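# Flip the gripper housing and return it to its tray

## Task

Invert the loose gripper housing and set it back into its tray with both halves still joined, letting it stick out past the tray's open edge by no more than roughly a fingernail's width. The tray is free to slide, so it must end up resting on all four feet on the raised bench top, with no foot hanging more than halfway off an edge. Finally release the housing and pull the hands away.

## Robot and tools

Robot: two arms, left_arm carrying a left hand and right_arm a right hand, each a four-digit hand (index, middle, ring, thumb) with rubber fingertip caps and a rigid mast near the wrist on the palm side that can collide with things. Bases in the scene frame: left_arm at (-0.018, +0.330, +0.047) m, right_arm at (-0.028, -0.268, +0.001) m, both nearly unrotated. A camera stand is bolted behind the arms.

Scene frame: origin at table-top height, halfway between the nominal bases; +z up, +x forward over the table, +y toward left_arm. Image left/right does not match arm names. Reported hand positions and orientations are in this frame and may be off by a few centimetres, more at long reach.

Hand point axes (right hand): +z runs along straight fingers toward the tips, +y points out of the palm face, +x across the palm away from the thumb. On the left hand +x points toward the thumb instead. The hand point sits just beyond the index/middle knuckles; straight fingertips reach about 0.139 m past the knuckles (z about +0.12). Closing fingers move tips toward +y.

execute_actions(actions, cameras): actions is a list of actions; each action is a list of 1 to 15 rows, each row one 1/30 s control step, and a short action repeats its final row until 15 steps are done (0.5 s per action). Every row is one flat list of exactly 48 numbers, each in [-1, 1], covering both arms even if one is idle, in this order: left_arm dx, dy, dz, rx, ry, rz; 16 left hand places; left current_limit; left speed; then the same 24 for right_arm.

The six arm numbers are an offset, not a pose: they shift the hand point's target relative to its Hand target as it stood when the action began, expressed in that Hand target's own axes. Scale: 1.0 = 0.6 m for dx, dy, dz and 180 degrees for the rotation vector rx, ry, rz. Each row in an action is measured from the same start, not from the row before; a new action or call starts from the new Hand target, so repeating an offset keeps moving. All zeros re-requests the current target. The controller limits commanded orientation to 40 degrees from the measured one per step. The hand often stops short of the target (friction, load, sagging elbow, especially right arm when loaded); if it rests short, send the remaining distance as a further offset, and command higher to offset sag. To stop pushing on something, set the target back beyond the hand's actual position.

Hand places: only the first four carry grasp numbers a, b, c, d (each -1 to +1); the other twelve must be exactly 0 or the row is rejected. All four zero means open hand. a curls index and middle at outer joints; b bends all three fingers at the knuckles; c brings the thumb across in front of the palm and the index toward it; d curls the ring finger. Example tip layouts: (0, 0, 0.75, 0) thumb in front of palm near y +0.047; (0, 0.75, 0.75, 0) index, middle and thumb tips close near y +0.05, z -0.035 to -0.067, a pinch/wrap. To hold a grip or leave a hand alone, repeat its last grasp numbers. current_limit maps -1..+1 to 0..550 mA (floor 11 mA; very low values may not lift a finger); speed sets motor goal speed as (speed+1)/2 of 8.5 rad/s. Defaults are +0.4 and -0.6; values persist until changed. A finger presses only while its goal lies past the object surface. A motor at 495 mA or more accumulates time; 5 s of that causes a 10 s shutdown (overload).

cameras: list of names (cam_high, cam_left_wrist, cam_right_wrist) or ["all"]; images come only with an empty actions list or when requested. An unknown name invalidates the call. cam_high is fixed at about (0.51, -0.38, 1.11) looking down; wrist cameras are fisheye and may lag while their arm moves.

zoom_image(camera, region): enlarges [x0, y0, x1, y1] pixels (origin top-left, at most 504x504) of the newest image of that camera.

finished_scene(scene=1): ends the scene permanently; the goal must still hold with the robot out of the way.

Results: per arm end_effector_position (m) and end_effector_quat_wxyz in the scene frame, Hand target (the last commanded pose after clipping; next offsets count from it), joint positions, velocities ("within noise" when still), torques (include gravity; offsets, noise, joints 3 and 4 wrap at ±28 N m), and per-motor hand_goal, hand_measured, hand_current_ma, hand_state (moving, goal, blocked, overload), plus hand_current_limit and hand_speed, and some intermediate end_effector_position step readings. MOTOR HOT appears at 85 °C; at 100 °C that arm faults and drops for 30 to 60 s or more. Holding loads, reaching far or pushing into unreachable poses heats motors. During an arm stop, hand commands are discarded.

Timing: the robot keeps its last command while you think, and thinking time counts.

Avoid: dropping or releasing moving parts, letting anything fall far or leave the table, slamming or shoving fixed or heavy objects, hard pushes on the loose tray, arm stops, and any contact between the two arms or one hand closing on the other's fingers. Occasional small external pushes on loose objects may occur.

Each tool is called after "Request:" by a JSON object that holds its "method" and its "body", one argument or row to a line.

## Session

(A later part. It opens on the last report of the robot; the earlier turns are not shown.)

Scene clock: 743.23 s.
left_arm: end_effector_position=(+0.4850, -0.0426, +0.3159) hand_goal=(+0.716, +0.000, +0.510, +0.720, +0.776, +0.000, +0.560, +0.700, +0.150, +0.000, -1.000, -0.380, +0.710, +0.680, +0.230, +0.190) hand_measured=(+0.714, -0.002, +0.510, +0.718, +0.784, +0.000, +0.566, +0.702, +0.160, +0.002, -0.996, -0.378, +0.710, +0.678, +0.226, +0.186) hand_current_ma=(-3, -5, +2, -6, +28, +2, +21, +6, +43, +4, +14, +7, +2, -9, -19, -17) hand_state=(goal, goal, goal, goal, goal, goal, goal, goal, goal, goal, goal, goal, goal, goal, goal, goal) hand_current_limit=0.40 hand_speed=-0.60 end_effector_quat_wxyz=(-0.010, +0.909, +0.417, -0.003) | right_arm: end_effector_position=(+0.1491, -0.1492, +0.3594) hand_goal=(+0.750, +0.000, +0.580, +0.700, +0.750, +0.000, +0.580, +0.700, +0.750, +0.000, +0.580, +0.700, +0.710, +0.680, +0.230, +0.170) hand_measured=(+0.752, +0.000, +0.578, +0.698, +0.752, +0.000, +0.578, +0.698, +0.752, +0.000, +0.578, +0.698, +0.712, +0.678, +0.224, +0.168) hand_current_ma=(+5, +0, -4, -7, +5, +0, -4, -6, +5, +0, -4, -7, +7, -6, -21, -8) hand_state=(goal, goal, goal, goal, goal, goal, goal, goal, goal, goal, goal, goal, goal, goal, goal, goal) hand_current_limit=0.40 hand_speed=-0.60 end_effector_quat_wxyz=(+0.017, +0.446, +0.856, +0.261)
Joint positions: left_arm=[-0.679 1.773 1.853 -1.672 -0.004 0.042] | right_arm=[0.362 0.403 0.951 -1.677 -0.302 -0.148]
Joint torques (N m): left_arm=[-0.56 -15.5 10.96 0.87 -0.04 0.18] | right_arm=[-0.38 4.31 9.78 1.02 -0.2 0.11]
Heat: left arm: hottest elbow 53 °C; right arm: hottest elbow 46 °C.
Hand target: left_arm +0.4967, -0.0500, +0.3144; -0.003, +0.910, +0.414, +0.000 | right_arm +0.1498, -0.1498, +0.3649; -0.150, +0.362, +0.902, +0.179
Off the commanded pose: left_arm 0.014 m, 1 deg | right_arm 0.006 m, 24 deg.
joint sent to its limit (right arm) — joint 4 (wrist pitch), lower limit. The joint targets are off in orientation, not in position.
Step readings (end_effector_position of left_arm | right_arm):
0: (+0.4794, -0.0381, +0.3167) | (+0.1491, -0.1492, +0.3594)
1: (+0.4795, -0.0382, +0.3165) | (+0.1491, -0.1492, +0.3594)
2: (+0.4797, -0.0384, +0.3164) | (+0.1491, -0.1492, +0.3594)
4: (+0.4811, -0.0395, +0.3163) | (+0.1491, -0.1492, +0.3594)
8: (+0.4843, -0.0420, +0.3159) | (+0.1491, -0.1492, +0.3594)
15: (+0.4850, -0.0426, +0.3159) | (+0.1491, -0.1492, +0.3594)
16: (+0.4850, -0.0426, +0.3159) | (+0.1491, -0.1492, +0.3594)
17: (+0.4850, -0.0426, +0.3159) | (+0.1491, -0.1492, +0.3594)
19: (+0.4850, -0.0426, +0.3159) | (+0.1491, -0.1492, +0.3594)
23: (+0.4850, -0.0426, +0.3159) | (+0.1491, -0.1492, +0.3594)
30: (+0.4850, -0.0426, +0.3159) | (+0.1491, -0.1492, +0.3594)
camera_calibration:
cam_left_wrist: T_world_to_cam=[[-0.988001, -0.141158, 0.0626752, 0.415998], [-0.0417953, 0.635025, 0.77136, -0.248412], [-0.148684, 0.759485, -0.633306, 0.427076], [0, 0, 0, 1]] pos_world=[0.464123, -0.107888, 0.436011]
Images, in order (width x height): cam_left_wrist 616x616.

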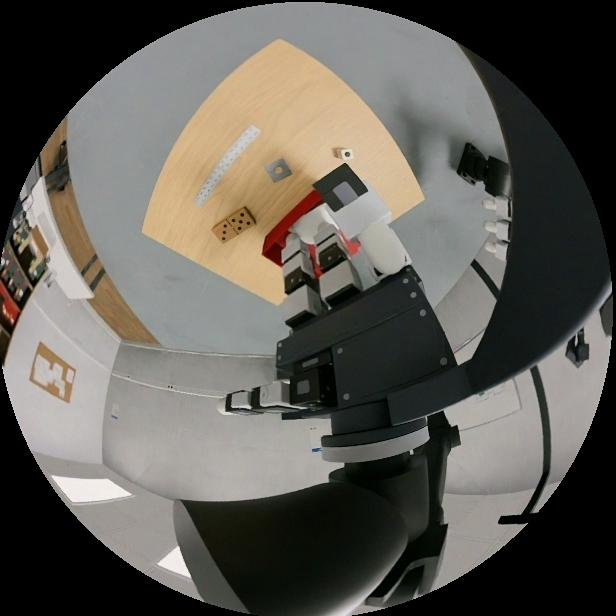

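Request:
{"method": "execute_actions", "body": {
  "actions": [
    [[0,0,0.012,0,0,0,0,0.1,0,1,0,0,0,0,0,0,0,0,0,0,0,0,0.4,-0.6,0,0,0,0,0,0,0,0,0,0,0,0,0,0,0,0,0,0,0,0,0,0,0.4,-0.6],[0,-0.015,0.012,0,0,0,0,0.1,0,1,0,0,0,0,0,0,0,0,0,0,0,0,0.4,-0.6,0,0,0,0,0,0,0,0,0,0,0,0,0,0,0,0,0,0,0,0,0,0,0.4,-0.6],[0,-0.025,0.012,0,0,0,0,0.1,0,1,0,0,0,0,0,0,0,0,0,0,0,0,0.4,-0.6,0,0,0,0,0,0,0,0,0,0,0,0,0,0,0,0,0,0,0,0,0,0,0.4,-0.6]],
    [[0,-0.01,0,0,0,0,0,0.1,0,1,0,0,0,0,0,0,0,0,0,0,0,0,0.4,-0.6,0,0,0,0,0,0,0,0,0,0,0,0,0,0,0,0,0,0,0,0,0,0,0.4,-0.6],[0,-0.025,0,0,0,0,0,0.1,0,1,0,0,0,0,0,0,0,0,0,0,0,0,0.4,-0.6,0,0,0,0,0,0,0,0,0,0,0,0,0,0,0,0,0,0,0,0,0,0,0.4,-0.6]]
  ],
  "cameras": ["cam_left_wrist", "cam_high"]
}}

Request:
{"method": "zoom_image", "body": {
  "camera": "cam_left_wrist",
  "region": [235, 150, 355, 270]
}}

Scene clock: 758.23 s.
left_arm: end_effector_position=(+0.4742, -0.0340, +0.3172) hand_goal=(+0.716, +0.000, +0.510, +0.720, +0.776, +0.000, +0.560, +0.700, +0.150, +0.000, -1.000, -0.380, +0.710, +0.680, +0.230, +0.190) hand_measured=(+0.716, -0.002, +0.510, +0.718, +0.756, +0.000, +0.546, +0.694, +0.160, +0.002, -0.996, -0.378, +0.710, +0.678, +0.226, +0.186) hand_current_ma=(+1, -4, +2, -4, -79, +0, -54, -23, +43, +4, +14, +7, +2, -9, -19, -17) hand_state=(goal, goal, goal, goal, goal, goal, goal, goal, goal, goal, goal, goal, goal, goal, goal, goal) hand_current_limit=0.40 hand_speed=-0.60 end_effector_quat_wxyz=(+0.005, +0.909, +0.417, +0.005) | right_arm: end_effector_position=(+0.1491, -0.1492, +0.3594) hand_goal=(+0.750, +0.000, +0.580, +0.700, +0.750, +0.000, +0.580, +0.700, +0.750, +0.000, +0.580, +0.700, +0.710, +0.680, +0.230, +0.170) hand_measured=(+0.752, +0.000, +0.578, +0.698, +0.752, +0.000, +0.578, +0.698, +0.752, +0.000, +0.578, +0.698, +0.712, +0.678, +0.224, +0.168) hand_current_ma=(+5, +0, -4, -7, +5, +0, -4, -6, +5, +0, -4, -7, +7, -6, -21, -8) hand_state=(goal, goal, goal, goal, goal, goal, goal, goal, goal, goal, goal, goal, goal, goal, goal, goal) hand_current_limit=0.40 hand_speed=-0.60 end_effector_quat_wxyz=(+0.017, +0.446, +0.856, +0.261)
Joint positions: left_arm=[-0.679 1.71 1.764 -1.613 -0.004 0.042] | right_arm=[0.362 0.403 0.951 -1.677 -0.302 -0.148]
Joint torques (N m): left_arm=[-0.26 -16.67 7.51 0.57 -0.06 0.22] | right_arm=[-0.26 4.07 9.78 1.03 -0.22 0.12]
Heat: left arm: hottest elbow 52 °C; right arm: hottest elbow 46 °C.
Hand target: left_arm +0.4740, -0.0301, +0.3074; -0.003, +0.910, +0.414, +0.000 | right_arm +0.1498, -0.1498, +0.3649; -0.150, +0.362, +0.902, +0.179
Off the commanded pose: left_arm 0.011 m, 1 deg | right_arm 0.006 m, 24 deg.
joint sent to its limit (right arm) — joint 4 (wrist pitch), lower limit. The joint targets are off in orientation, not in position.
Step readings (end_effector_position of left_arm | right_arm):
0: (+0.4850, -0.0426, +0.3159) | (+0.1491, -0.1492, +0.3594)
1: (+0.4850, -0.0426, +0.3159) | (+0.1491, -0.1492, +0.3594)
2: (+0.4852, -0.0427, +0.3160) | (+0.1491, -0.1492, +0.3594)
4: (+0.4864, -0.0437, +0.3155) | (+0.1491, -0.1492, +0.3594)
8: (+0.4851, -0.0426, +0.3163) | (+0.1491, -0.1492, +0.3594)
15: (+0.4836, -0.0415, +0.3166) | (+0.1491, -0.1492, +0.3594)
16: (+0.4836, -0.0414, +0.3167) | (+0.1491, -0.1492, +0.3594)
17: (+0.4833, -0.0412, +0.3163) | (+0.1491, -0.1492, +0.3594)
19: (+0.4814, -0.0397, +0.3169) | (+0.1491, -0.1492, +0.3594)
23: (+0.4753, -0.0349, +0.3172) | (+0.1491, -0.1492, +0.3594)
30: (+0.4742, -0.0340, +0.3173) | (+0.1491, -0.1492, +0.3594)
camera_calibration:
cam_left_wrist: T_world_to_cam=[[-0.989347, -0.140115, 0.0395058, 0.414472], [-0.0619713, 0.65091, 0.756621, -0.240505], [-0.131728, 0.746113, -0.652659, 0.417542], [0, 0, 0, 1]] pos_world=[0.450155, -0.0969129, 0.438109]
Images, in order (width x height): cam_high 672x504, cam_left_wrist 616x616.

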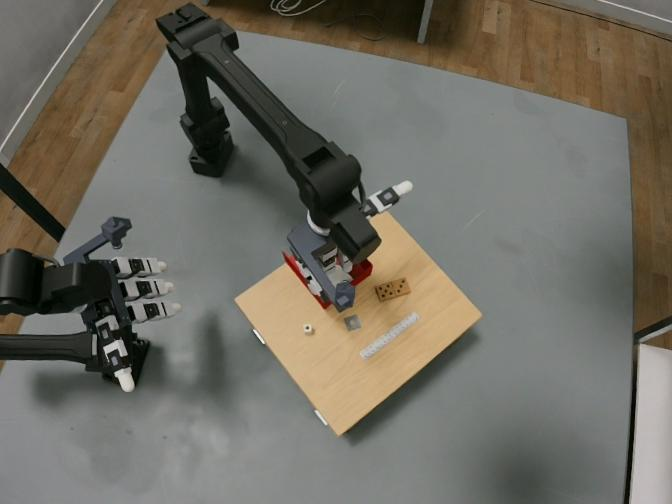

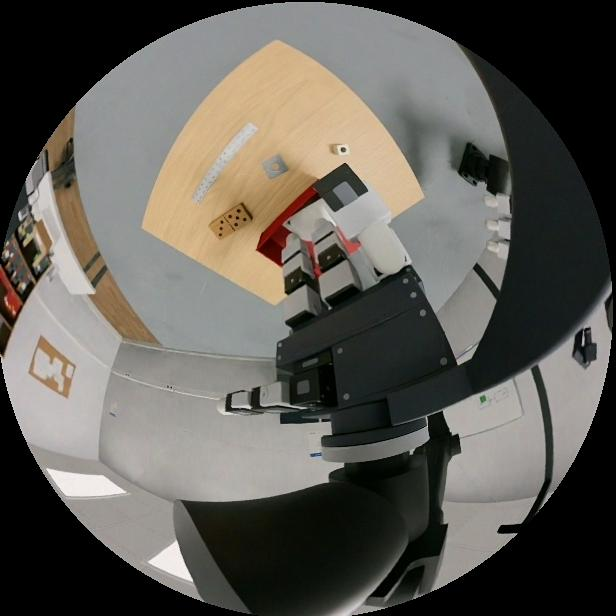

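Scaled by 4.200 from the camera's 616x616 image, which has a finer 880x880 frame.

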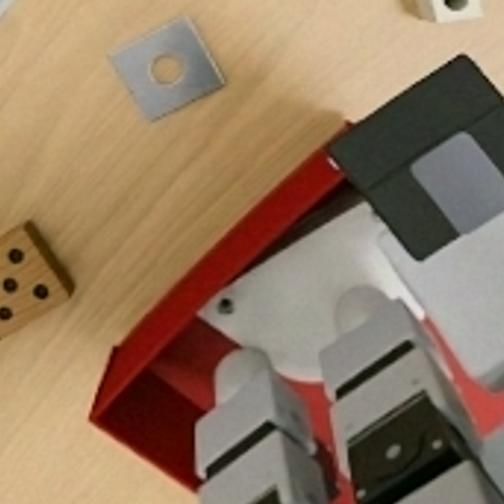

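Request:
{"method": "zoom_image", "body": {
  "camera": "cam_high",
  "region": [270, 200, 400, 320]
}}

Scaled by 3.877 from the camera's 672x504 image, which has a finer 960x720 frame.

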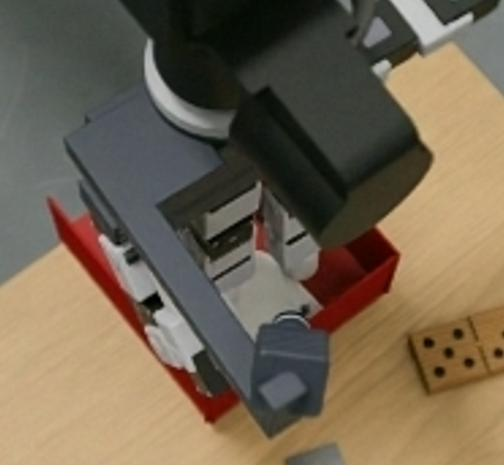

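Request:
{"method": "execute_actions", "body": {
  "actions": [
    [[0,-0.01,0,0,0,0,0,0.1,0,1,0,0,0,0,0,0,0,0,0,0,0,0,0.4,-0.6,0,0,0,0,0,0,0,0,0,0,0,0,0,0,0,0,0,0,0,0,0,0,0.4,-0.6],[0,-0.02,0,0,0,0,0,0.1,0,1,0,0,0,0,0,0,0,0,0,0,0,0,0.4,-0.6,0,0,0,0,0,0,0,0,0,0,0,0,0,0,0,0,0,0,0,0,0,0,0.4,-0.6]],
    [[0,-0.01,0,0,0,0,0,0.1,0,1,0,0,0,0,0,0,0,0,0,0,0,0,0.4,-0.6,0,0,0,0,0,0,0,0,0,0,0,0,0,0,0,0,0,0,0,0,0,0,0.4,-0.6],[0,-0.02,0,0,0,0,0,0.1,0,1,0,0,0,0,0,0,0,0,0,0,0,0,0.4,-0.6,0,0,0,0,0,0,0,0,0,0,0,0,0,0,0,0,0,0,0,0,0,0,0.4,-0.6]]
  ],
  "cameras": ["cam_left_wrist"]
}}

Request:
{"method": "zoom_image", "body": {
  "camera": "cam_left_wrist",
  "region": [235, 150, 355, 270]
}}

Scene clock: 773.97 s.
left_arm: end_effector_position=(+0.4565, -0.0189, +0.3165) hand_goal=(+0.716, +0.000, +0.510, +0.720, +0.776, +0.000, +0.560, +0.700, +0.150, +0.000, -1.000, -0.380, +0.710, +0.680, +0.230, +0.190) hand_measured=(+0.716, -0.002, +0.510, +0.718, +0.748, +0.000, +0.538, +0.690, +0.160, +0.002, -0.996, -0.378, +0.710, +0.678, +0.226, +0.186) hand_current_ma=(+0, -4, +2, -4, -118, +0, -84, -37, +43, +4, +14, +7, +2, -9, -19, -17) hand_state=(goal, goal, goal, goal, blocked, goal, blocked, goal, goal, goal, goal, goal, goal, goal, goal, goal) hand_current_limit=0.40 hand_speed=-0.60 end_effector_quat_wxyz=(+0.004, +0.909, +0.417, +0.005) | right_arm: end_effector_position=(+0.1491, -0.1492, +0.3594) hand_goal=(+0.750, +0.000, +0.580, +0.700, +0.750, +0.000, +0.580, +0.700, +0.750, +0.000, +0.580, +0.700, +0.710, +0.680, +0.230, +0.170) hand_measured=(+0.752, +0.000, +0.578, +0.698, +0.752, +0.000, +0.578, +0.698, +0.752, +0.000, +0.578, +0.698, +0.712, +0.678, +0.224, +0.168) hand_current_ma=(+5, +0, -4, -7, +5, +0, -4, -6, +5, +0, -4, -7, +7, -6, -21, -8) hand_state=(goal, goal, goal, goal, goal, goal, goal, goal, goal, goal, goal, goal, goal, goal, goal, goal) hand_current_limit=0.40 hand_speed=-0.60 end_effector_quat_wxyz=(+0.017, +0.446, +0.856, +0.261)
Joint positions: left_arm=[-0.677 1.646 1.681 -1.593 -0.004 0.044] | right_arm=[0.362 0.403 0.951 -1.677 -0.302 -0.148]
Joint torques (N m): left_arm=[-0.26 -15.62 7.43 0.38 -0.02 0.23] | right_arm=[-0.21 4.19 9.78 1.07 -0.22 0.12]
Heat: left arm: hottest elbow 48 °C; right arm: hottest elbow 46 °C.
Hand target: left_arm +0.4561, -0.0142, +0.3075; -0.003, +0.910, +0.414, +0.000 | right_arm +0.1498, -0.1498, +0.3649; -0.150, +0.362, +0.902, +0.179
Off the commanded pose: left_arm 0.010 m, 1 deg | right_arm 0.006 m, 24 deg.
joint sent to its limit (right arm) — joint 4 (wrist pitch), lower limit. The joint targets are off in orientation, not in position.
Step readings (end_effector_position of left_arm | right_arm):
0: (+0.4742, -0.0340, +0.3172) | (+0.1491, -0.1492, +0.3594)
1: (+0.4742, -0.0340, +0.3172) | (+0.1491, -0.1492, +0.3594)
2: (+0.4740, -0.0338, +0.3171) | (+0.1491, -0.1492, +0.3594)
4: (+0.4722, -0.0322, +0.3175) | (+0.1491, -0.1492, +0.3594)
8: (+0.4669, -0.0280, +0.3171) | (+0.1491, -0.1492, +0.3594)
15: (+0.4653, -0.0267, +0.3169) | (+0.1491, -0.1492, +0.3594)
16: (+0.4653, -0.0267, +0.3167) | (+0.1491, -0.1492, +0.3594)
17: (+0.4650, -0.0265, +0.3166) | (+0.1491, -0.1492, +0.3594)
19: (+0.4635, -0.0251, +0.3171) | (+0.1491, -0.1492, +0.3594)
23: (+0.4580, -0.0203, +0.3168) | (+0.1491, -0.1492, +0.3594)
30: (+0.4565, -0.0188, +0.3165) | (+0.1491, -0.1492, +0.3594)
camera_calibration:
cam_left_wrist: T_world_to_cam=[[-0.989338, -0.140084, 0.0398226, 0.398978], [-0.0616665, 0.650672, 0.756851, -0.251218], [-0.131934, 0.746326, -0.652373, 0.403394], [0, 0, 0, 1]] pos_world=[0.432454, -0.0817125, 0.437409]
Images, in order (width x height): cam_left_wrist 616x616.

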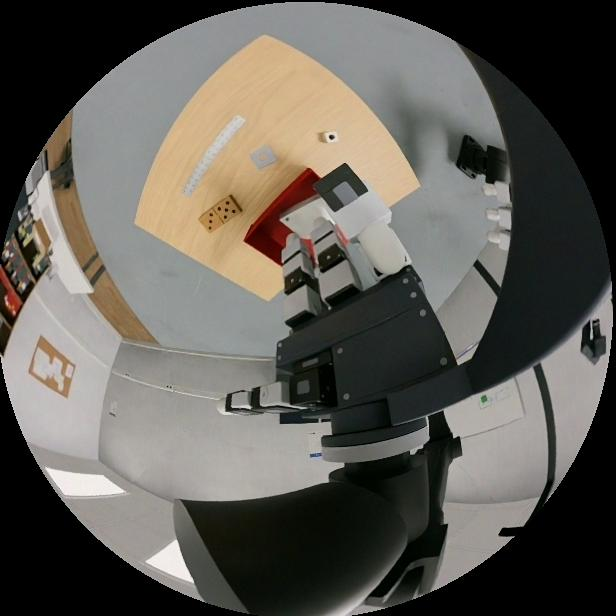

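Scaled by 4.200 from the camera's 616x616 image, which has a finer 880x880 frame.

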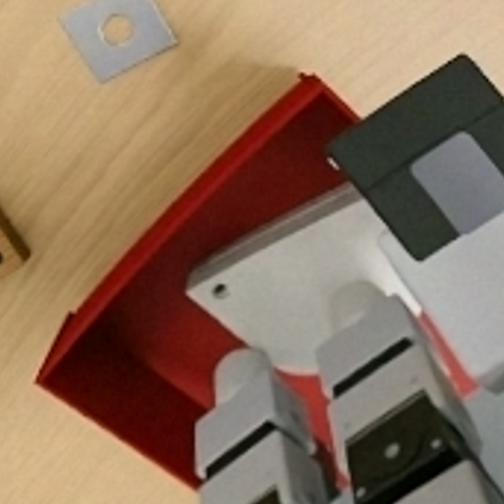

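Request:
{"method": "execute_actions", "body": {
  "actions": [
    [[0,-0.01,0,0,0,0,0,0.1,0,1,0,0,0,0,0,0,0,0,0,0,0,0,0.4,-0.6,0,0,0,0,0,0,0,0,0,0,0,0,0,0,0,0,0,0,0,0,0,0,0.4,-0.6],[0,-0.024,0,0,0,0,0,0.1,0,1,0,0,0,0,0,0,0,0,0,0,0,0,0.4,-0.6,0,0,0,0,0,0,0,0,0,0,0,0,0,0,0,0,0,0,0,0,0,0,0.4,-0.6]],
    [[0,-0.01,0,0,0,0,0,0.1,0,1,0,0,0,0,0,0,0,0,0,0,0,0,0.4,-0.6,0,0,0,0,0,0,0,0,0,0,0,0,0,0,0,0,0,0,0,0,0,0,0.4,-0.6],[0,-0.024,0,0,0,0,0,0.1,0,1,0,0,0,0,0,0,0,0,0,0,0,0,0.4,-0.6,0,0,0,0,0,0,0,0,0,0,0,0,0,0,0,0,0,0,0,0,0,0,0.4,-0.6]]
  ],
  "cameras": ["cam_left_wrist", "cam_high"]
}}

Request:
{"method": "zoom_image", "body": {
  "camera": "cam_left_wrist",
  "region": [225, 130, 365, 270]
}}

Scene clock: 785.43 s.
left_arm: end_effector_position=(+0.4350, +0.0001, +0.3154) hand_goal=(+0.716, +0.000, +0.510, +0.720, +0.776, +0.000, +0.560, +0.700, +0.150, +0.000, -1.000, -0.380, +0.710, +0.680, +0.230, +0.190) hand_measured=(+0.716, -0.002, +0.510, +0.718, +0.744, +0.000, +0.536, +0.688, +0.160, +0.002, -0.996, -0.378, +0.710, +0.678, +0.226, +0.186) hand_current_ma=(+0, -4, +2, -4, -136, +0, -97, -44, +43, +4, +14, +7, +2, -9, -19, -17) hand_state=(goal, goal, goal, goal, blocked, goal, blocked, goal, goal, goal, goal, goal, goal, goal, goal, goal) hand_current_limit=0.40 hand_speed=-0.60 end_effector_quat_wxyz=(+0.004, +0.909, +0.417, +0.004) | right_arm: end_effector_position=(+0.1491, -0.1492, +0.3594) hand_goal=(+0.750, +0.000, +0.580, +0.700, +0.750, +0.000, +0.580, +0.700, +0.750, +0.000, +0.580, +0.700, +0.710, +0.680, +0.230, +0.170) hand_measured=(+0.752, +0.000, +0.578, +0.698, +0.752, +0.000, +0.578, +0.698, +0.752, +0.000, +0.578, +0.698, +0.712, +0.678, +0.224, +0.168) hand_current_ma=(+5, +0, -4, -7, +5, +0, -4, -6, +5, +0, -4, -7, +7, -6, -21, -8) hand_state=(goal, goal, goal, goal, goal, goal, goal, goal, goal, goal, goal, goal, goal, goal, goal, goal) hand_current_limit=0.40 hand_speed=-0.60 end_effector_quat_wxyz=(+0.017, +0.446, +0.856, +0.261)
Joint positions: left_arm=[-0.674 1.57 1.586 -1.576 -0.004 0.047] | right_arm=[0.362 0.403 0.951 -1.677 -0.302 -0.148]
Joint torques (N m): left_arm=[-0.32 -14.51 7.46 0.24 0.03 0.21] | right_arm=[-0.32 4.01 9.78 1.02 -0.22 0.11]
Heat: left arm: hottest elbow 46 °C; right arm: hottest elbow 46 °C.
Hand target: left_arm +0.4343, +0.0047, +0.3075; -0.003, +0.910, +0.414, +0.000 | right_arm +0.1498, -0.1498, +0.3649; -0.150, +0.362, +0.902, +0.179
Off the commanded pose: left_arm 0.009 m, 1 deg | right_arm 0.006 m, 24 deg.
joint sent to its limit (right arm) — joint 4 (wrist pitch), lower limit. The joint targets are off in orientation, not in position.
Step readings (end_effector_position of left_arm | right_arm):
0: (+0.4565, -0.0189, +0.3165) | (+0.1491, -0.1492, +0.3594)
1: (+0.4564, -0.0188, +0.3163) | (+0.1491, -0.1492, +0.3594)
2: (+0.4561, -0.0185, +0.3161) | (+0.1491, -0.1492, +0.3594)
4: (+0.4542, -0.0171, +0.3166) | (+0.1491, -0.1492, +0.3594)
8: (+0.4477, -0.0115, +0.3165) | (+0.1491, -0.1492, +0.3594)
15: (+0.4458, -0.0095, +0.3161) | (+0.1491, -0.1492, +0.3594)
16: (+0.4458, -0.0095, +0.3161) | (+0.1491, -0.1492, +0.3594)
17: (+0.4453, -0.0091, +0.3158) | (+0.1491, -0.1492, +0.3594)
19: (+0.4434, -0.0077, +0.3159) | (+0.1491, -0.1492, +0.3594)
23: (+0.4370, -0.0019, +0.3159) | (+0.1491, -0.1492, +0.3594)
30: (+0.4350, +0.0001, +0.3154) | (+0.1491, -0.1492, +0.3594)
camera_calibration:
cam_left_wrist: T_world_to_cam=[[-0.989298, -0.140081, 0.0408223, 0.380129], [-0.0607711, 0.64995, 0.757543, -0.264648], [-0.13265, 0.746955, -0.651507, 0.38579], [0, 0, 0, 1]] pos_world=[0.411153, -0.0629114, 0.436309]
Images, in order (width x height): cam_high 672x504, cam_left_wrist 616x616.

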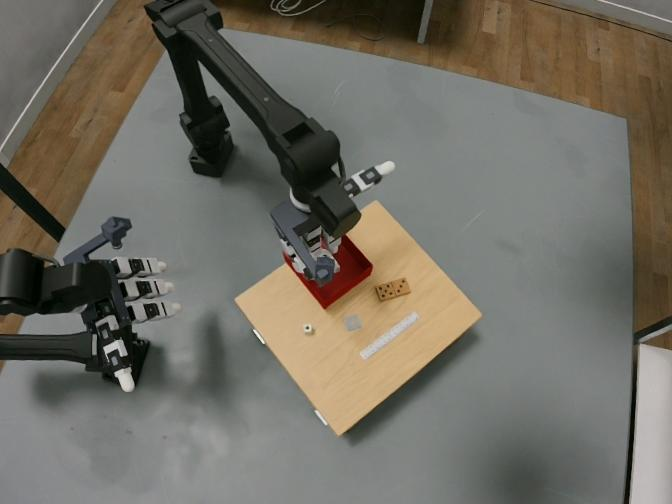

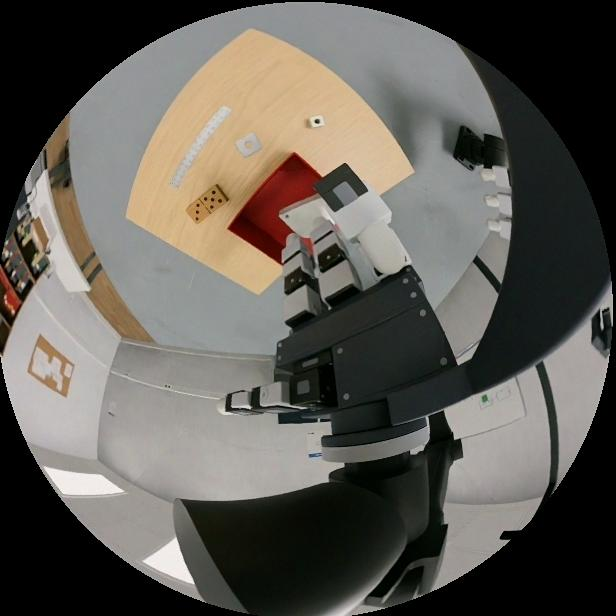

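Scaled by 3.600 from the camera's 616x616 image, which has a finer 880x880 frame.

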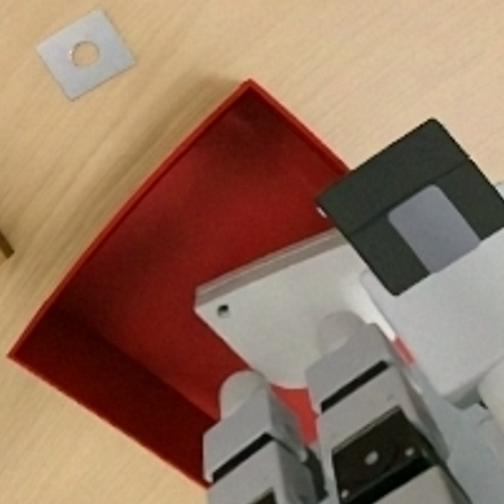

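Request:
{"method": "execute_actions", "body": {
  "actions": [
    [[0,0,-0.027,0,0,0,0,0.1,0,1,0,0,0,0,0,0,0,0,0,0,0,0,0.4,-0.6,0,0,0,0,0,0,0,0,0,0,0,0,0,0,0,0,0,0,0,0,0,0,0.4,-0.6]],
    [[-0.004,0.02,0,0,0,0,0,0.1,0,1,0,0,0,0,0,0,0,0,0,0,0,0,0.4,-0.6,0,0,0,0,0,0,0,0,0,0,0,0,0,0,0,0,0,0,0,0,0,0,0.4,-0.6],[-0.008,0.042,0,0,0,0,0,0.1,0,1,0,0,0,0,0,0,0,0,0,0,0,0,0.4,-0.6,0,0,0,0,0,0,0,0,0,0,0,0,0,0,0,0,0,0,0,0,0,0,0.4,-0.6]]
  ],
  "cameras": ["cam_left_wrist"]
}}

Request:
{"method": "zoom_image", "body": {
  "camera": "cam_left_wrist",
  "region": [225, 130, 365, 270]
}}

Scene clock: 799.30 s.
left_arm: end_effector_position=(+0.4417, -0.0049, +0.3140) hand_goal=(+0.716, +0.000, +0.510, +0.720, +0.776, +0.000, +0.560, +0.700, +0.150, +0.000, -1.000, -0.380, +0.710, +0.680, +0.230, +0.190) hand_measured=(+0.716, -0.002, +0.510, +0.718, +0.778, +0.000, +0.564, +0.700, +0.160, +0.002, -0.996, -0.378, +0.710, +0.678, +0.226, +0.186) hand_current_ma=(+0, -4, +2, -4, +7, -1, +11, +1, +43, +4, +14, +7, +2, -9, -19, -17) hand_state=(goal, goal, goal, goal, goal, goal, goal, goal, goal, goal, goal, goal, goal, goal, goal, goal) hand_current_limit=0.40 hand_speed=-0.60 end_effector_quat_wxyz=(-0.011, +0.909, +0.417, -0.003) | right_arm: end_effector_position=(+0.1491, -0.1492, +0.3594) hand_goal=(+0.750, +0.000, +0.580, +0.700, +0.750, +0.000, +0.580, +0.700, +0.750, +0.000, +0.580, +0.700, +0.710, +0.680, +0.230, +0.170) hand_measured=(+0.752, +0.000, +0.578, +0.698, +0.752, +0.000, +0.578, +0.698, +0.752, +0.000, +0.578, +0.698, +0.712, +0.678, +0.224, +0.168) hand_current_ma=(+5, +0, -4, -7, +5, +0, -4, -6, +5, +0, -4, -7, +7, -6, -21, -8) hand_state=(goal, goal, goal, goal, goal, goal, goal, goal, goal, goal, goal, goal, goal, goal, goal, goal) hand_current_limit=0.40 hand_speed=-0.60 end_effector_quat_wxyz=(+0.017, +0.446, +0.856, +0.261)
Joint positions: left_arm=[-0.674 1.615 1.643 -1.622 -0.004 0.048] | right_arm=[0.362 0.403 0.951 -1.677 -0.302 -0.148]
Joint torques (N m): left_arm=[-1.73 -12.75 12.57 -0.01 0.01 0.04] | right_arm=[0.03 4.25 9.72 1.01 -0.24 0.13]
Heat: left arm: hottest elbow 44 °C; right arm: hottest elbow 46 °C.
Hand target: left_arm +0.4502, -0.0156, +0.3237; -0.003, +0.910, +0.414, +0.000 | right_arm +0.1498, -0.1498, +0.3649; -0.150, +0.362, +0.902, +0.179
Off the commanded pose: left_arm 0.017 m, 1 deg | right_arm 0.006 m, 24 deg.
joint sent to its limit (right arm) — joint 4 (wrist pitch), lower limit. The joint targets are off in orientation, not in position.
Step readings (end_effector_position of left_arm | right_arm):
0: (+0.4350, +0.0000, +0.3154) | (+0.1491, -0.1492, +0.3594)
1: (+0.4350, +0.0000, +0.3154) | (+0.1491, -0.1492, +0.3594)
2: (+0.4350, +0.0000, +0.3154) | (+0.1491, -0.1492, +0.3594)
4: (+0.4341, +0.0008, +0.3150) | (+0.1491, -0.1492, +0.3594)
8: (+0.4317, +0.0027, +0.3139) | (+0.1491, -0.1492, +0.3594)
15: (+0.4307, +0.0036, +0.3135) | (+0.1491, -0.1492, +0.3594)
16: (+0.4308, +0.0036, +0.3137) | (+0.1491, -0.1492, +0.3594)
17: (+0.4309, +0.0035, +0.3144) | (+0.1491, -0.1492, +0.3594)
19: (+0.4315, +0.0031, +0.3154) | (+0.1491, -0.1492, +0.3594)
23: (+0.4380, -0.0020, +0.3148) | (+0.1491, -0.1492, +0.3594)
30: (+0.4418, -0.0050, +0.3143) | (+0.1491, -0.1492, +0.3594)
camera_calibration:
cam_left_wrist: T_world_to_cam=[[-0.987901, -0.141203, 0.0641349, 0.378056], [-0.0405167, 0.634173, 0.772129, -0.273639], [-0.149699, 0.760188, -0.632221, 0.390961], [0, 0, 0, 1]] pos_world=[0.420921, -0.0702869, 0.434212]
Images, in order (width x height): cam_left_wrist 616x616.

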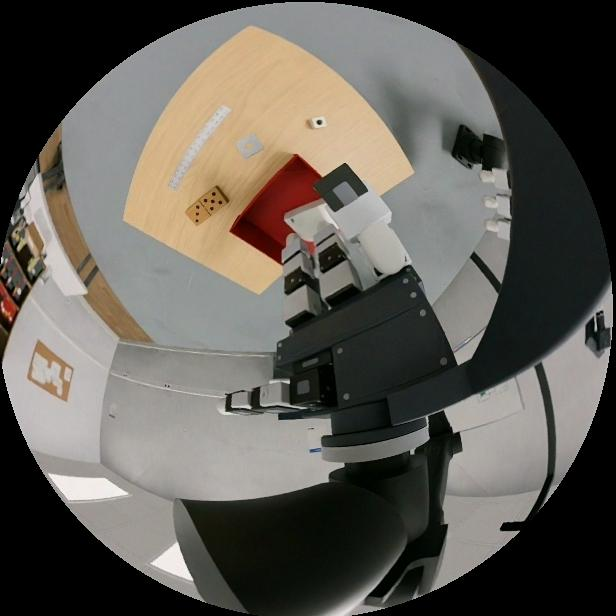

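Scaled by 3.600 from the camera's 616x616 image, which has a finer 880x880 frame.

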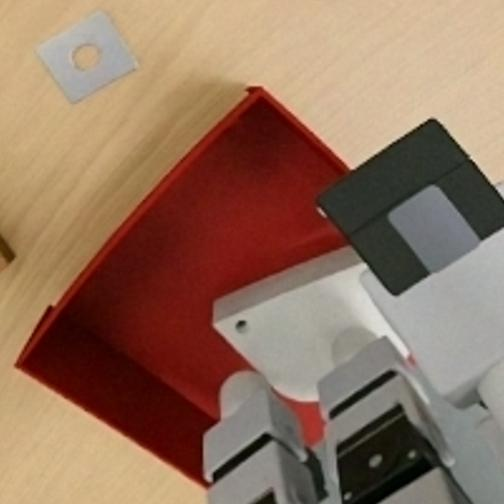

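Request:
{"method": "execute_actions", "body": {
  "actions": [
    [[-0.004,0.01,-0.012,0,0,0,0,0.1,0,1,0,0,0,0,0,0,0,0,0,0,0,0,0.4,-0.6,0,0,0,0,0,0,0,0,0,0,0,0,0,0,0,0,0,0,0,0,0,0,0.4,-0.6],[-0.008,0.025,-0.012,0,0,0,0,0.1,0,1,0,0,0,0,0,0,0,0,0,0,0,0,0.4,-0.6,0,0,0,0,0,0,0,0,0,0,0,0,0,0,0,0,0,0,0,0,0,0,0.4,-0.6]]
  ],
  "cameras": ["cam_left_wrist"]
}}

Request:
{"method": "zoom_image", "body": {
  "camera": "cam_left_wrist",
  "region": [225, 130, 365, 270]
}}

Scene clock: 805.33 s.
left_arm: end_effector_position=(+0.4512, -0.0179, +0.3168) hand_goal=(+0.716, +0.000, +0.510, +0.720, +0.776, +0.000, +0.560, +0.700, +0.150, +0.000, -1.000, -0.380, +0.710, +0.680, +0.230, +0.190) hand_measured=(+0.716, -0.002, +0.510, +0.718, +0.776, +0.000, +0.562, +0.700, +0.160, +0.002, -0.996, -0.378, +0.710, +0.678, +0.226, +0.186) hand_current_ma=(+0, -4, +2, -4, +0, -1, +8, +1, +43, +4, +14, +7, +2, -9, -19, -17) hand_state=(goal, goal, goal, goal, goal, goal, goal, goal, goal, goal, goal, goal, goal, goal, goal, goal) hand_current_limit=0.40 hand_speed=-0.60 end_effector_quat_wxyz=(-0.015, +0.910, +0.414, -0.005) | right_arm: end_effector_position=(+0.1491, -0.1492, +0.3594) hand_goal=(+0.750, +0.000, +0.580, +0.700, +0.750, +0.000, +0.580, +0.700, +0.750, +0.000, +0.580, +0.700, +0.710, +0.680, +0.230, +0.170) hand_measured=(+0.752, +0.000, +0.578, +0.698, +0.752, +0.000, +0.578, +0.698, +0.752, +0.000, +0.578, +0.698, +0.712, +0.678, +0.224, +0.168) hand_current_ma=(+5, +0, -4, -7, +5, +0, -4, -6, +5, +0, -4, -7, +7, -6, -21, -8) hand_state=(goal, goal, goal, goal, goal, goal, goal, goal, goal, goal, goal, goal, goal, goal, goal, goal) hand_current_limit=0.40 hand_speed=-0.60 end_effector_quat_wxyz=(+0.017, +0.446, +0.856, +0.261)
Joint positions: left_arm=[-0.681 1.662 1.712 -1.651 -0.004 0.048] | right_arm=[0.362 0.403 0.951 -1.677 -0.302 -0.148]
Joint torques (N m): left_arm=[-1.67 -14.45 12.72 -0.17 -0.02 -0.09] | right_arm=[-0.5 3.72 9.74 1.05 -0.23 0.11]
Heat: left arm: hottest elbow 45 °C; right arm: hottest elbow 46 °C.
Hand target: left_arm +0.4583, -0.0292, +0.3308; -0.003, +0.910, +0.414, +0.000 | right_arm +0.1498, -0.1498, +0.3649; -0.150, +0.362, +0.902, +0.179
Off the commanded pose: left_arm 0.019 m, 1 deg | right_arm 0.006 m, 24 deg.
joint sent to its limit (right arm) — joint 4 (wrist pitch), lower limit. The joint targets are off in orientation, not in position.
Step readings (end_effector_position of left_arm | right_arm):
0: (+0.4417, -0.0049, +0.3140) | (+0.1491, -0.1492, +0.3594)
1: (+0.4417, -0.0049, +0.3144) | (+0.1491, -0.1492, +0.3594)
2: (+0.4418, -0.0050, +0.3147) | (+0.1491, -0.1492, +0.3594)
4: (+0.4434, -0.0073, +0.3160) | (+0.1491, -0.1492, +0.3594)
8: (+0.4500, -0.0153, +0.3188) | (+0.1491, -0.1492, +0.3594)
15: (+0.4508, -0.0177, +0.3152) | (+0.1491, -0.1492, +0.3594)
camera_calibration:
cam_left_wrist: T_world_to_cam=[[-0.988511, -0.133993, 0.0699428, 0.383977], [-0.0305676, 0.630397, 0.775671, -0.272704], [-0.148026, 0.764621, -0.62725, 0.401818], [0, 0, 0, 1]] pos_world=[0.430709, -0.0838762, 0.436713]
Images, in order (width x height): cam_left_wrist 616x616.

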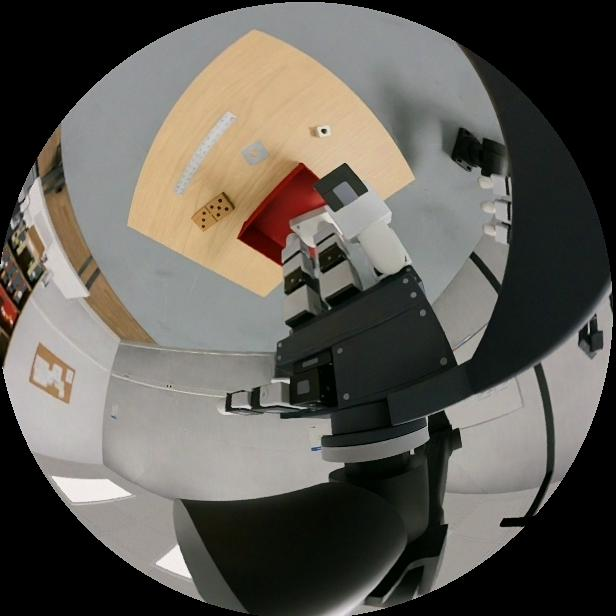

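Scaled by 3.600 from the camera's 616x616 image, which has a finer 880x880 frame.

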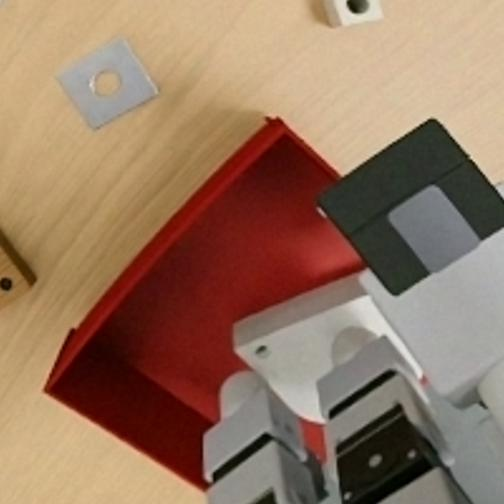

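Request:
{"method": "execute_actions", "body": {
  "actions": [
    [[-0.03,0.006,-0.004,0,0,0,0,0.1,0,1,0,0,0,0,0,0,0,0,0,0,0,0,0.4,-0.6,0,0,0,0,0,0,0,0,0,0,0,0,0,0,0,0,0,0,0,0,0,0,0.4,-0.6]]
  ],
  "cameras": ["cam_left_wrist"]
}}

Request:
{"method": "zoom_image", "body": {
  "camera": "cam_left_wrist",
  "region": [225, 130, 365, 270]
}}

Scene clock: 810.90 s.
left_arm: end_effector_position=(+0.4392, -0.0378, +0.3202) hand_goal=(+0.716, +0.000, +0.510, +0.720, +0.776, +0.000, +0.560, +0.700, +0.150, +0.000, -1.000, -0.380, +0.710, +0.680, +0.230, +0.190) hand_measured=(+0.716, -0.002, +0.510, +0.718, +0.776, +0.000, +0.562, +0.700, +0.160, +0.002, -0.996, -0.378, +0.710, +0.678, +0.226, +0.186) hand_current_ma=(+0, -4, +2, -4, +0, -1, +8, +1, +43, +4, +14, +7, +2, -9, -19, -17) hand_state=(goal, goal, goal, goal, goal, goal, goal, goal, goal, goal, goal, goal, goal, goal, goal, goal) hand_current_limit=0.40 hand_speed=-0.60 end_effector_quat_wxyz=(-0.014, +0.914, +0.406, -0.005) | right_arm: end_effector_position=(+0.1491, -0.1492, +0.3594) hand_goal=(+0.750, +0.000, +0.580, +0.700, +0.750, +0.000, +0.580, +0.700, +0.750, +0.000, +0.580, +0.700, +0.710, +0.680, +0.230, +0.170) hand_measured=(+0.752, +0.000, +0.578, +0.698, +0.752, +0.000, +0.578, +0.698, +0.752, +0.000, +0.578, +0.698, +0.712, +0.678, +0.224, +0.168) hand_current_ma=(+5, +0, -4, -7, +5, +0, -4, -6, +5, +0, -4, -7, +7, -6, -21, -8) hand_state=(goal, goal, goal, goal, goal, goal, goal, goal, goal, goal, goal, goal, goal, goal, goal, goal) hand_current_limit=0.40 hand_speed=-0.60 end_effector_quat_wxyz=(+0.017, +0.446, +0.856, +0.261)
Joint positions: left_arm=[-0.724 1.67 1.73 -1.66 -0.003 0.022] | right_arm=[0.362 0.403 0.951 -1.677 -0.302 -0.148]
Joint torques (N m): left_arm=[-1.38 -15.27 12.86 -0.09 -0.05 -0.19] | right_arm=[-0.5 4.07 9.73 0.98 -0.24 0.13]
Heat: left arm: hottest elbow 46 °C; right arm: hottest elbow 46 °C.
Hand target: left_arm +0.4493, -0.0452, +0.3332; -0.003, +0.910, +0.414, +0.000 | right_arm +0.1498, -0.1498, +0.3649; -0.150, +0.362, +0.902, +0.179
Off the commanded pose: left_arm 0.018 m, 2 deg | right_arm 0.006 m, 24 deg.
joint sent to its limit (right arm) — joint 4 (wrist pitch), lower limit. The joint targets are off in orientation, not in position.
Step readings (end_effector_position of left_arm | right_arm):
0: (+0.4512, -0.0179, +0.3168) | (+0.1491, -0.1492, +0.3594)
1: (+0.4510, -0.0181, +0.3168) | (+0.1491, -0.1492, +0.3594)
2: (+0.4500, -0.0195, +0.3169) | (+0.1491, -0.1492, +0.3594)
4: (+0.4486, -0.0219, +0.3178) | (+0.1491, -0.1492, +0.3594)
8: (+0.4437, -0.0308, +0.3202) | (+0.1491, -0.1492, +0.3594)
15: (+0.4388, -0.0378, +0.3211) | (+0.1491, -0.1492, +0.3594)
camera_calibration:
cam_left_wrist: T_world_to_cam=[[-0.9907, -0.117371, 0.0688357, 0.371207], [-0.0210581, 0.632054, 0.774638, -0.267006], [-0.134428, 0.765984, -0.628647, 0.411888], [0, 0, 0, 1]] pos_world=[0.417501, -0.103168, 0.440213]
Images, in order (width x height): cam_left_wrist 616x616.

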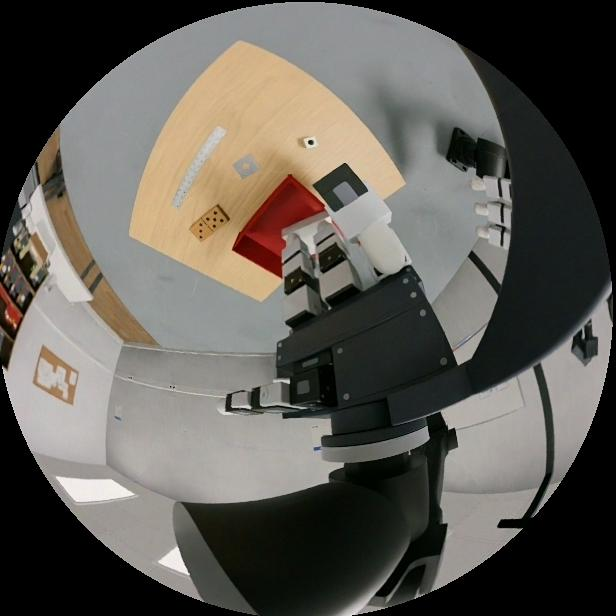

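Scaled by 3.600 from the camera's 616x616 image, which has a finer 880x880 frame.

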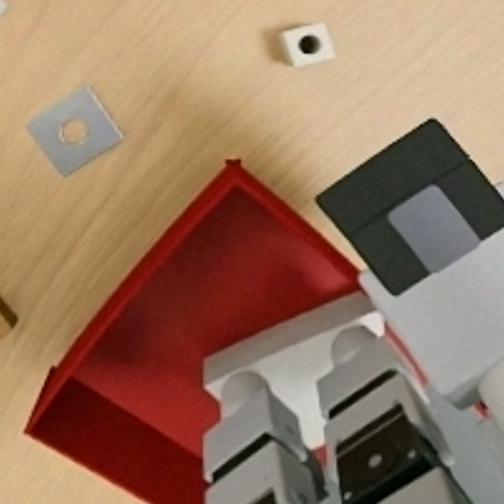

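Request:
{"method": "execute_actions", "body": {
  "actions": [
    [[0,0.02,-0.006,0,0,0,0,0.1,0,1,0,0,0,0,0,0,0,0,0,0,0,0,0.4,-0.6,0,0,0,0,0,0,0,0,0,0,0,0,0,0,0,0,0,0,0,0,0,0,0.4,-0.6],[0.002,0.042,-0.006,0,0,0,0,0.1,0,1,0,0,0,0,0,0,0,0,0,0,0,0,0.4,-0.6,0,0,0,0,0,0,0,0,0,0,0,0,0,0,0,0,0,0,0,0,0,0,0.4,-0.6]]
  ],
  "cameras": ["cam_left_wrist"]
}}

Request:
{"method": "zoom_image", "body": {
  "camera": "cam_left_wrist",
  "region": [225, 130, 365, 270]
}}

Scene clock: 820.60 s.
left_arm: end_effector_position=(+0.4590, -0.0548, +0.3215) hand_goal=(+0.716, +0.000, +0.510, +0.720, +0.776, +0.000, +0.560, +0.700, +0.150, +0.000, -1.000, -0.380, +0.710, +0.680, +0.230, +0.190) hand_measured=(+0.716, -0.002, +0.510, +0.718, +0.776, +0.000, +0.562, +0.700, +0.160, +0.002, -0.996, -0.378, +0.710, +0.678, +0.226, +0.186) hand_current_ma=(+0, -4, +2, -4, -1, -1, +8, +1, +43, +4, +14, +7, +1, -9, -19, -17) hand_state=(goal, goal, goal, goal, goal, goal, goal, goal, goal, goal, goal, goal, goal, goal, goal, goal) hand_current_limit=0.40 hand_speed=-0.60 end_effector_quat_wxyz=(-0.009, +0.914, +0.407, -0.003) | right_arm: end_effector_position=(+0.1491, -0.1492, +0.3594) hand_goal=(+0.750, +0.000, +0.580, +0.700, +0.750, +0.000, +0.580, +0.700, +0.750, +0.000, +0.580, +0.700, +0.710, +0.680, +0.230, +0.170) hand_measured=(+0.752, +0.000, +0.578, +0.698, +0.752, +0.000, +0.578, +0.698, +0.752, +0.000, +0.578, +0.698, +0.712, +0.678, +0.224, +0.168) hand_current_ma=(+5, +0, -4, -7, +5, +0, -4, -6, +5, +0, -4, -7, +7, -6, -21, -8) hand_state=(goal, goal, goal, goal, goal, goal, goal, goal, goal, goal, goal, goal, goal, goal, goal, goal) hand_current_limit=0.40 hand_speed=-0.60 end_effector_quat_wxyz=(+0.017, +0.446, +0.856, +0.261)
Joint positions: left_arm=[-0.724 1.736 1.817 -1.671 -0.003 0.021] | right_arm=[0.362 0.403 0.951 -1.677 -0.302 -0.148]
Joint torques (N m): left_arm=[-0.5 -15.21 12.88 0.13 -0.11 -0.11] | right_arm=[-0.32 3.9 9.81 1.01 -0.21 0.13]
Heat: left arm: hottest elbow 51 °C; right arm: hottest elbow 46 °C.
Hand target: left_arm +0.4690, -0.0608, +0.3365; -0.003, +0.910, +0.414, +0.000 | right_arm +0.1498, -0.1498, +0.3649; -0.150, +0.362, +0.902, +0.179
Off the commanded pose: left_arm 0.019 m, 1 deg | right_arm 0.006 m, 24 deg.
joint sent to its limit (left arm) — joint 4 (wrist pitch), lower limit. The joint targets still meet the commanded pose.
joint sent to its limit (right arm) — joint 4 (wrist pitch), lower limit. The joint targets are off in orientation, not in position.
Step readings (end_effector_position of left_arm | right_arm):
0: (+0.4391, -0.0377, +0.3202) | (+0.1491, -0.1492, +0.3594)
1: (+0.4392, -0.0378, +0.3201) | (+0.1491, -0.1492, +0.3594)
2: (+0.4396, -0.0381, +0.3208) | (+0.1491, -0.1492, +0.3594)
4: (+0.4432, -0.0412, +0.3232) | (+0.1491, -0.1492, +0.3594)
8: (+0.4550, -0.0514, +0.3276) | (+0.1491, -0.1492, +0.3594)
15: (+0.4584, -0.0544, +0.3207) | (+0.1491, -0.1492, +0.3594)
camera_calibration:
cam_left_wrist: T_world_to_cam=[[-0.991147, -0.117618, 0.0615974, 0.391193], [-0.0277929, 0.637455, 0.769986, -0.251965], [-0.12983, 0.761458, -0.63508, 0.428132], [0, 0, 0, 1]] pos_world=[0.436311, -0.119377, 0.441812]
Images, in order (width x height): cam_left_wrist 616x616.

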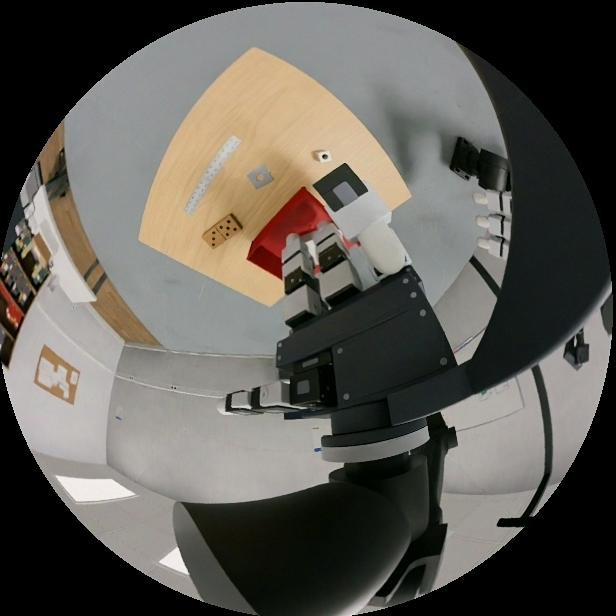

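Scaled by 3.600 from the camera's 616x616 image, which has a finer 880x880 frame.

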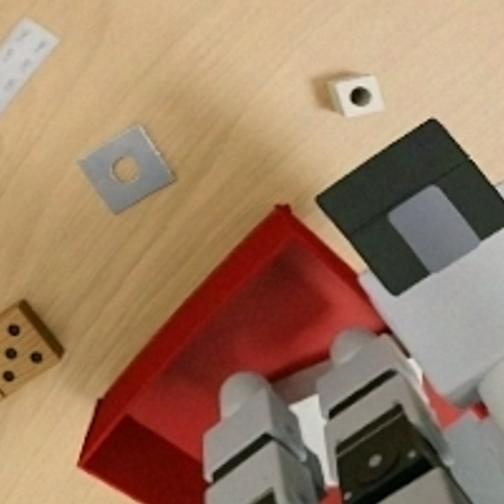

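Request:
{"method": "execute_actions", "body": {
  "actions": [
    [[0,0.018,0,0,0,0,0,0.1,0,1,0,0,0,0,0,0,0,0,0,0,0,0,0.4,-0.6,0,0,0,0,0,0,0,0,0,0,0,0,0,0,0,0,0,0,0,0,0,0,0.4,-0.6]],
    [[0,0,0.02,0,0,0,0,0.1,0,1,0,0,0,0,0,0,0,0,0,0,0,0,0.4,-0.6,0,0,0,0,0,0,0,0,0,0,0,0,0,0,0,0,0,0,0,0,0,0,0.4,-0.6]],
    [[0,0,0.02,0,0,0,0,0.1,0,1,0,0,0,0,0,0,0,0,0,0,0,0,0.4,-0.6,0,0,0,0,0,0,0,0,0,0,0,0,0,0,0,0,0,0,0,0,0,0,0.4,-0.6]]
  ],
  "cameras": ["cam_left_wrist"]
}}

Request:
{"method": "zoom_image", "body": {
  "camera": "cam_left_wrist",
  "region": [225, 130, 365, 270]
}}

Scene clock: 831.43 s.
left_arm: end_effector_position=(+0.4705, -0.0648, +0.3155) hand_goal=(+0.716, +0.000, +0.510, +0.720, +0.776, +0.000, +0.560, +0.700, +0.150, +0.000, -1.000, -0.380, +0.710, +0.680, +0.230, +0.190) hand_measured=(+0.716, -0.002, +0.510, +0.718, +0.776, +0.000, +0.562, +0.700, +0.160, +0.002, -0.996, -0.378, +0.710, +0.678, +0.226, +0.186) hand_current_ma=(+0, -4, +2, -4, -1, -1, +8, +1, +43, +4, +14, +7, +1, -9, -19, -17) hand_state=(goal, goal, goal, goal, goal, goal, goal, goal, goal, goal, goal, goal, goal, goal, goal, goal) hand_current_limit=0.40 hand_speed=-0.60 end_effector_quat_wxyz=(-0.006, +0.914, +0.407, -0.001) | right_arm: end_effector_position=(+0.1491, -0.1492, +0.3594) hand_goal=(+0.750, +0.000, +0.580, +0.700, +0.750, +0.000, +0.580, +0.700, +0.750, +0.000, +0.580, +0.700, +0.710, +0.680, +0.230, +0.170) hand_measured=(+0.752, +0.000, +0.578, +0.698, +0.752, +0.000, +0.578, +0.698, +0.752, +0.000, +0.578, +0.698, +0.712, +0.678, +0.224, +0.168) hand_current_ma=(+5, +0, -4, -7, +5, +0, -4, -6, +5, +0, -4, -7, +7, -6, -21, -8) hand_state=(goal, goal, goal, goal, goal, goal, goal, goal, goal, goal, goal, goal, goal, goal, goal, goal) hand_current_limit=0.40 hand_speed=-0.60 end_effector_quat_wxyz=(+0.017, +0.446, +0.856, +0.261)
Joint positions: left_arm=[-0.724 1.773 1.85 -1.659 -0.003 0.021] | right_arm=[0.362 0.403 0.951 -1.677 -0.302 -0.148]
Joint torques (N m): left_arm=[-1.08 -16.44 9.69 0.55 0 -0.16] | right_arm=[-0.15 4.13 9.77 1.11 -0.24 0.12]
Heat: left arm: hottest elbow 49 °C; right arm: hottest elbow 46 °C.
Hand target: left_arm +0.4771, -0.0678, +0.3125; -0.003, +0.910, +0.414, +0.000 | right_arm +0.1498, -0.1498, +0.3649; -0.150, +0.362, +0.902, +0.179
Off the commanded pose: left_arm 0.008 m, 1 deg | right_arm 0.006 m, 24 deg.
joint sent to its limit (right arm) — joint 4 (wrist pitch), lower limit. The joint targets are off in orientation, not in position.
Step readings (end_effector_position of left_arm | right_arm):
0: (+0.4590, -0.0548, +0.3215) | (+0.1491, -0.1492, +0.3594)
1: (+0.4590, -0.0549, +0.3217) | (+0.1491, -0.1492, +0.3594)
2: (+0.4593, -0.0551, +0.3220) | (+0.1491, -0.1492, +0.3594)
4: (+0.4611, -0.0566, +0.3236) | (+0.1491, -0.1492, +0.3594)
8: (+0.4652, -0.0602, +0.3260) | (+0.1491, -0.1492, +0.3594)
15: (+0.4663, -0.0611, +0.3235) | (+0.1491, -0.1492, +0.3594)
16: (+0.4663, -0.0612, +0.3233) | (+0.1491, -0.1492, +0.3594)
17: (+0.4664, -0.0612, +0.3231) | (+0.1491, -0.1492, +0.3594)
19: (+0.4665, -0.0613, +0.3222) | (+0.1491, -0.1492, +0.3594)
23: (+0.4672, -0.0619, +0.3185) | (+0.1491, -0.1492, +0.3594)
30: (+0.4679, -0.0625, +0.3144) | (+0.1491, -0.1492, +0.3594)
31: (+0.4679, -0.0625, +0.3144) | (+0.1491, -0.1492, +0.3594)
32: (+0.4679, -0.0625, +0.3144) | (+0.1491, -0.1492, +0.3594)
34: (+0.4682, -0.0628, +0.3145) | (+0.1491, -0.1492, +0.3594)
38: (+0.4698, -0.0642, +0.3152) | (+0.1491, -0.1492, +0.3594)
45: (+0.4704, -0.0647, +0.3154) | (+0.1491, -0.1492, +0.3594)
camera_calibration:
cam_left_wrist: T_world_to_cam=[[-0.991464, -0.117402, 0.0567133, 0.403559], [-0.0320453, 0.641054, 0.766827, -0.237381], [-0.126383, 0.758464, -0.639343, 0.432895], [0, 0, 0, 1]] pos_world=[0.447218, -0.128782, 0.435911]
Images, in order (width x height): cam_left_wrist 616x616.

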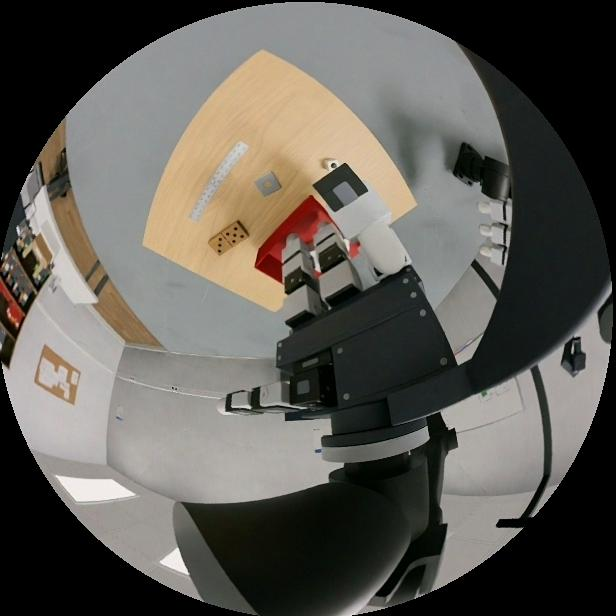

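Scaled by 3.600 from the camera's 616x616 image, which has a finer 880x880 frame.

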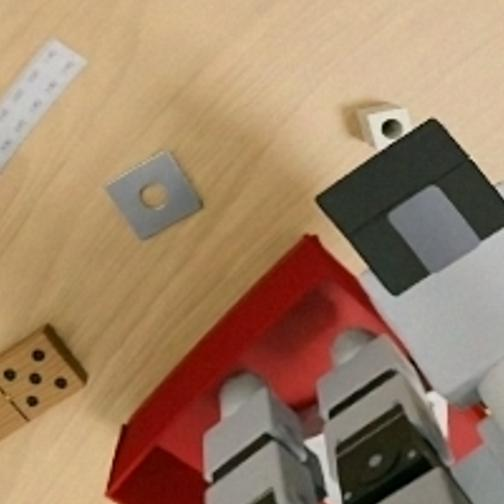

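Request:
{"method": "execute_actions", "body": {
  "actions": [
    [[0,0,0.012,0,0,0,0,0.1,0,1,0,0,0,0,0,0,0,0,0,0,0,0,0.4,-0.6,0,0,0,0,0,0,0,0,0,0,0,0,0,0,0,0,0,0,0,0,0,0,0.4,-0.6]],
    [[0,0,0.012,0,0,0,0,0.1,0,1,0,0,0,0,0,0,0,0,0,0,0,0,0.4,-0.6,0,0,0,0,0,0,0,0,0,0,0,0,0,0,0,0,0,0,0,0,0,0,0.4,-0.6]]
  ]
}}

Scene clock: 837.33 s.
left_arm: end_effector_position=(+0.4726, -0.0666, +0.3048) hand_goal=(+0.716, +0.000, +0.510, +0.720, +0.776, +0.000, +0.560, +0.700, +0.150, +0.000, -1.000, -0.380, +0.710, +0.680, +0.230, +0.190) hand_measured=(+0.716, -0.002, +0.510, +0.718, +0.776, +0.000, +0.562, +0.700, +0.160, +0.002, -0.996, -0.378, +0.710, +0.678, +0.226, +0.186) hand_current_ma=(+0, -4, +2, -4, -1, -1, +8, +1, +43, +4, +14, +7, +1, -9, -19, -17) hand_state=(goal, goal, goal, goal, goal, goal, goal, goal, goal, goal, goal, goal, goal, goal, goal, goal) hand_current_limit=0.40 hand_speed=-0.60 end_effector_quat_wxyz=(-0.002, +0.914, +0.407, +0.001) | right_arm: end_effector_position=(+0.1491, -0.1492, +0.3594) hand_goal=(+0.750, +0.000, +0.580, +0.700, +0.750, +0.000, +0.580, +0.700, +0.750, +0.000, +0.580, +0.700, +0.710, +0.680, +0.230, +0.170) hand_measured=(+0.752, +0.000, +0.578, +0.698, +0.752, +0.000, +0.578, +0.698, +0.752, +0.000, +0.578, +0.698, +0.712, +0.678, +0.224, +0.168) hand_current_ma=(+5, +0, -4, -7, +5, +0, -4, -6, +5, +0, -4, -7, +7, -6, -21, -8) hand_state=(goal, goal, goal, goal, goal, goal, goal, goal, goal, goal, goal, goal, goal, goal, goal, goal) hand_current_limit=0.40 hand_speed=-0.60 end_effector_quat_wxyz=(+0.017, +0.446, +0.856, +0.261)
Joint positions: left_arm=[-0.724 1.773 1.82 -1.621 -0.003 0.021] | right_arm=[0.362 0.403 0.951 -1.677 -0.302 -0.148]
Joint torques (N m): left_arm=[-1.2 -15.74 8.73 0.69 -0.09 -0.13] | right_arm=[-0.32 3.72 9.74 1.03 -0.24 0.13]
Heat: left arm: hottest elbow 49 °C; right arm: hottest elbow 46 °C.
Hand target: left_arm +0.4771, -0.0677, +0.2981; -0.003, +0.910, +0.414, +0.000 | right_arm +0.1498, -0.1498, +0.3649; -0.150, +0.362, +0.902, +0.179
Off the commanded pose: left_arm 0.008 m, 1 deg | right_arm 0.006 m, 24 deg.
joint sent to its limit (right arm) — joint 4 (wrist pitch), lower limit. The joint targets are off in orientation, not in position.
Step readings (end_effector_position of left_arm | right_arm):
0: (+0.4705, -0.0648, +0.3155) | (+0.1491, -0.1492, +0.3594)
1: (+0.4706, -0.0648, +0.3155) | (+0.1491, -0.1492, +0.3594)
2: (+0.4708, -0.0650, +0.3156) | (+0.1491, -0.1492, +0.3594)
4: (+0.4719, -0.0660, +0.3160) | (+0.1491, -0.1492, +0.3594)
8: (+0.4728, -0.0668, +0.3147) | (+0.1491, -0.1492, +0.3594)
15: (+0.4726, -0.0665, +0.3130) | (+0.1491, -0.1492, +0.3594)
16: (+0.4726, -0.0666, +0.3130) | (+0.1491, -0.1492, +0.3594)
17: (+0.4728, -0.0667, +0.3125) | (+0.1491, -0.1492, +0.3594)
19: (+0.4732, -0.0671, +0.3109) | (+0.1491, -0.1492, +0.3594)
23: (+0.4725, -0.0665, +0.3058) | (+0.1491, -0.1492, +0.3594)
30: (+0.4725, -0.0665, +0.3048) | (+0.1491, -0.1492, +0.3594)


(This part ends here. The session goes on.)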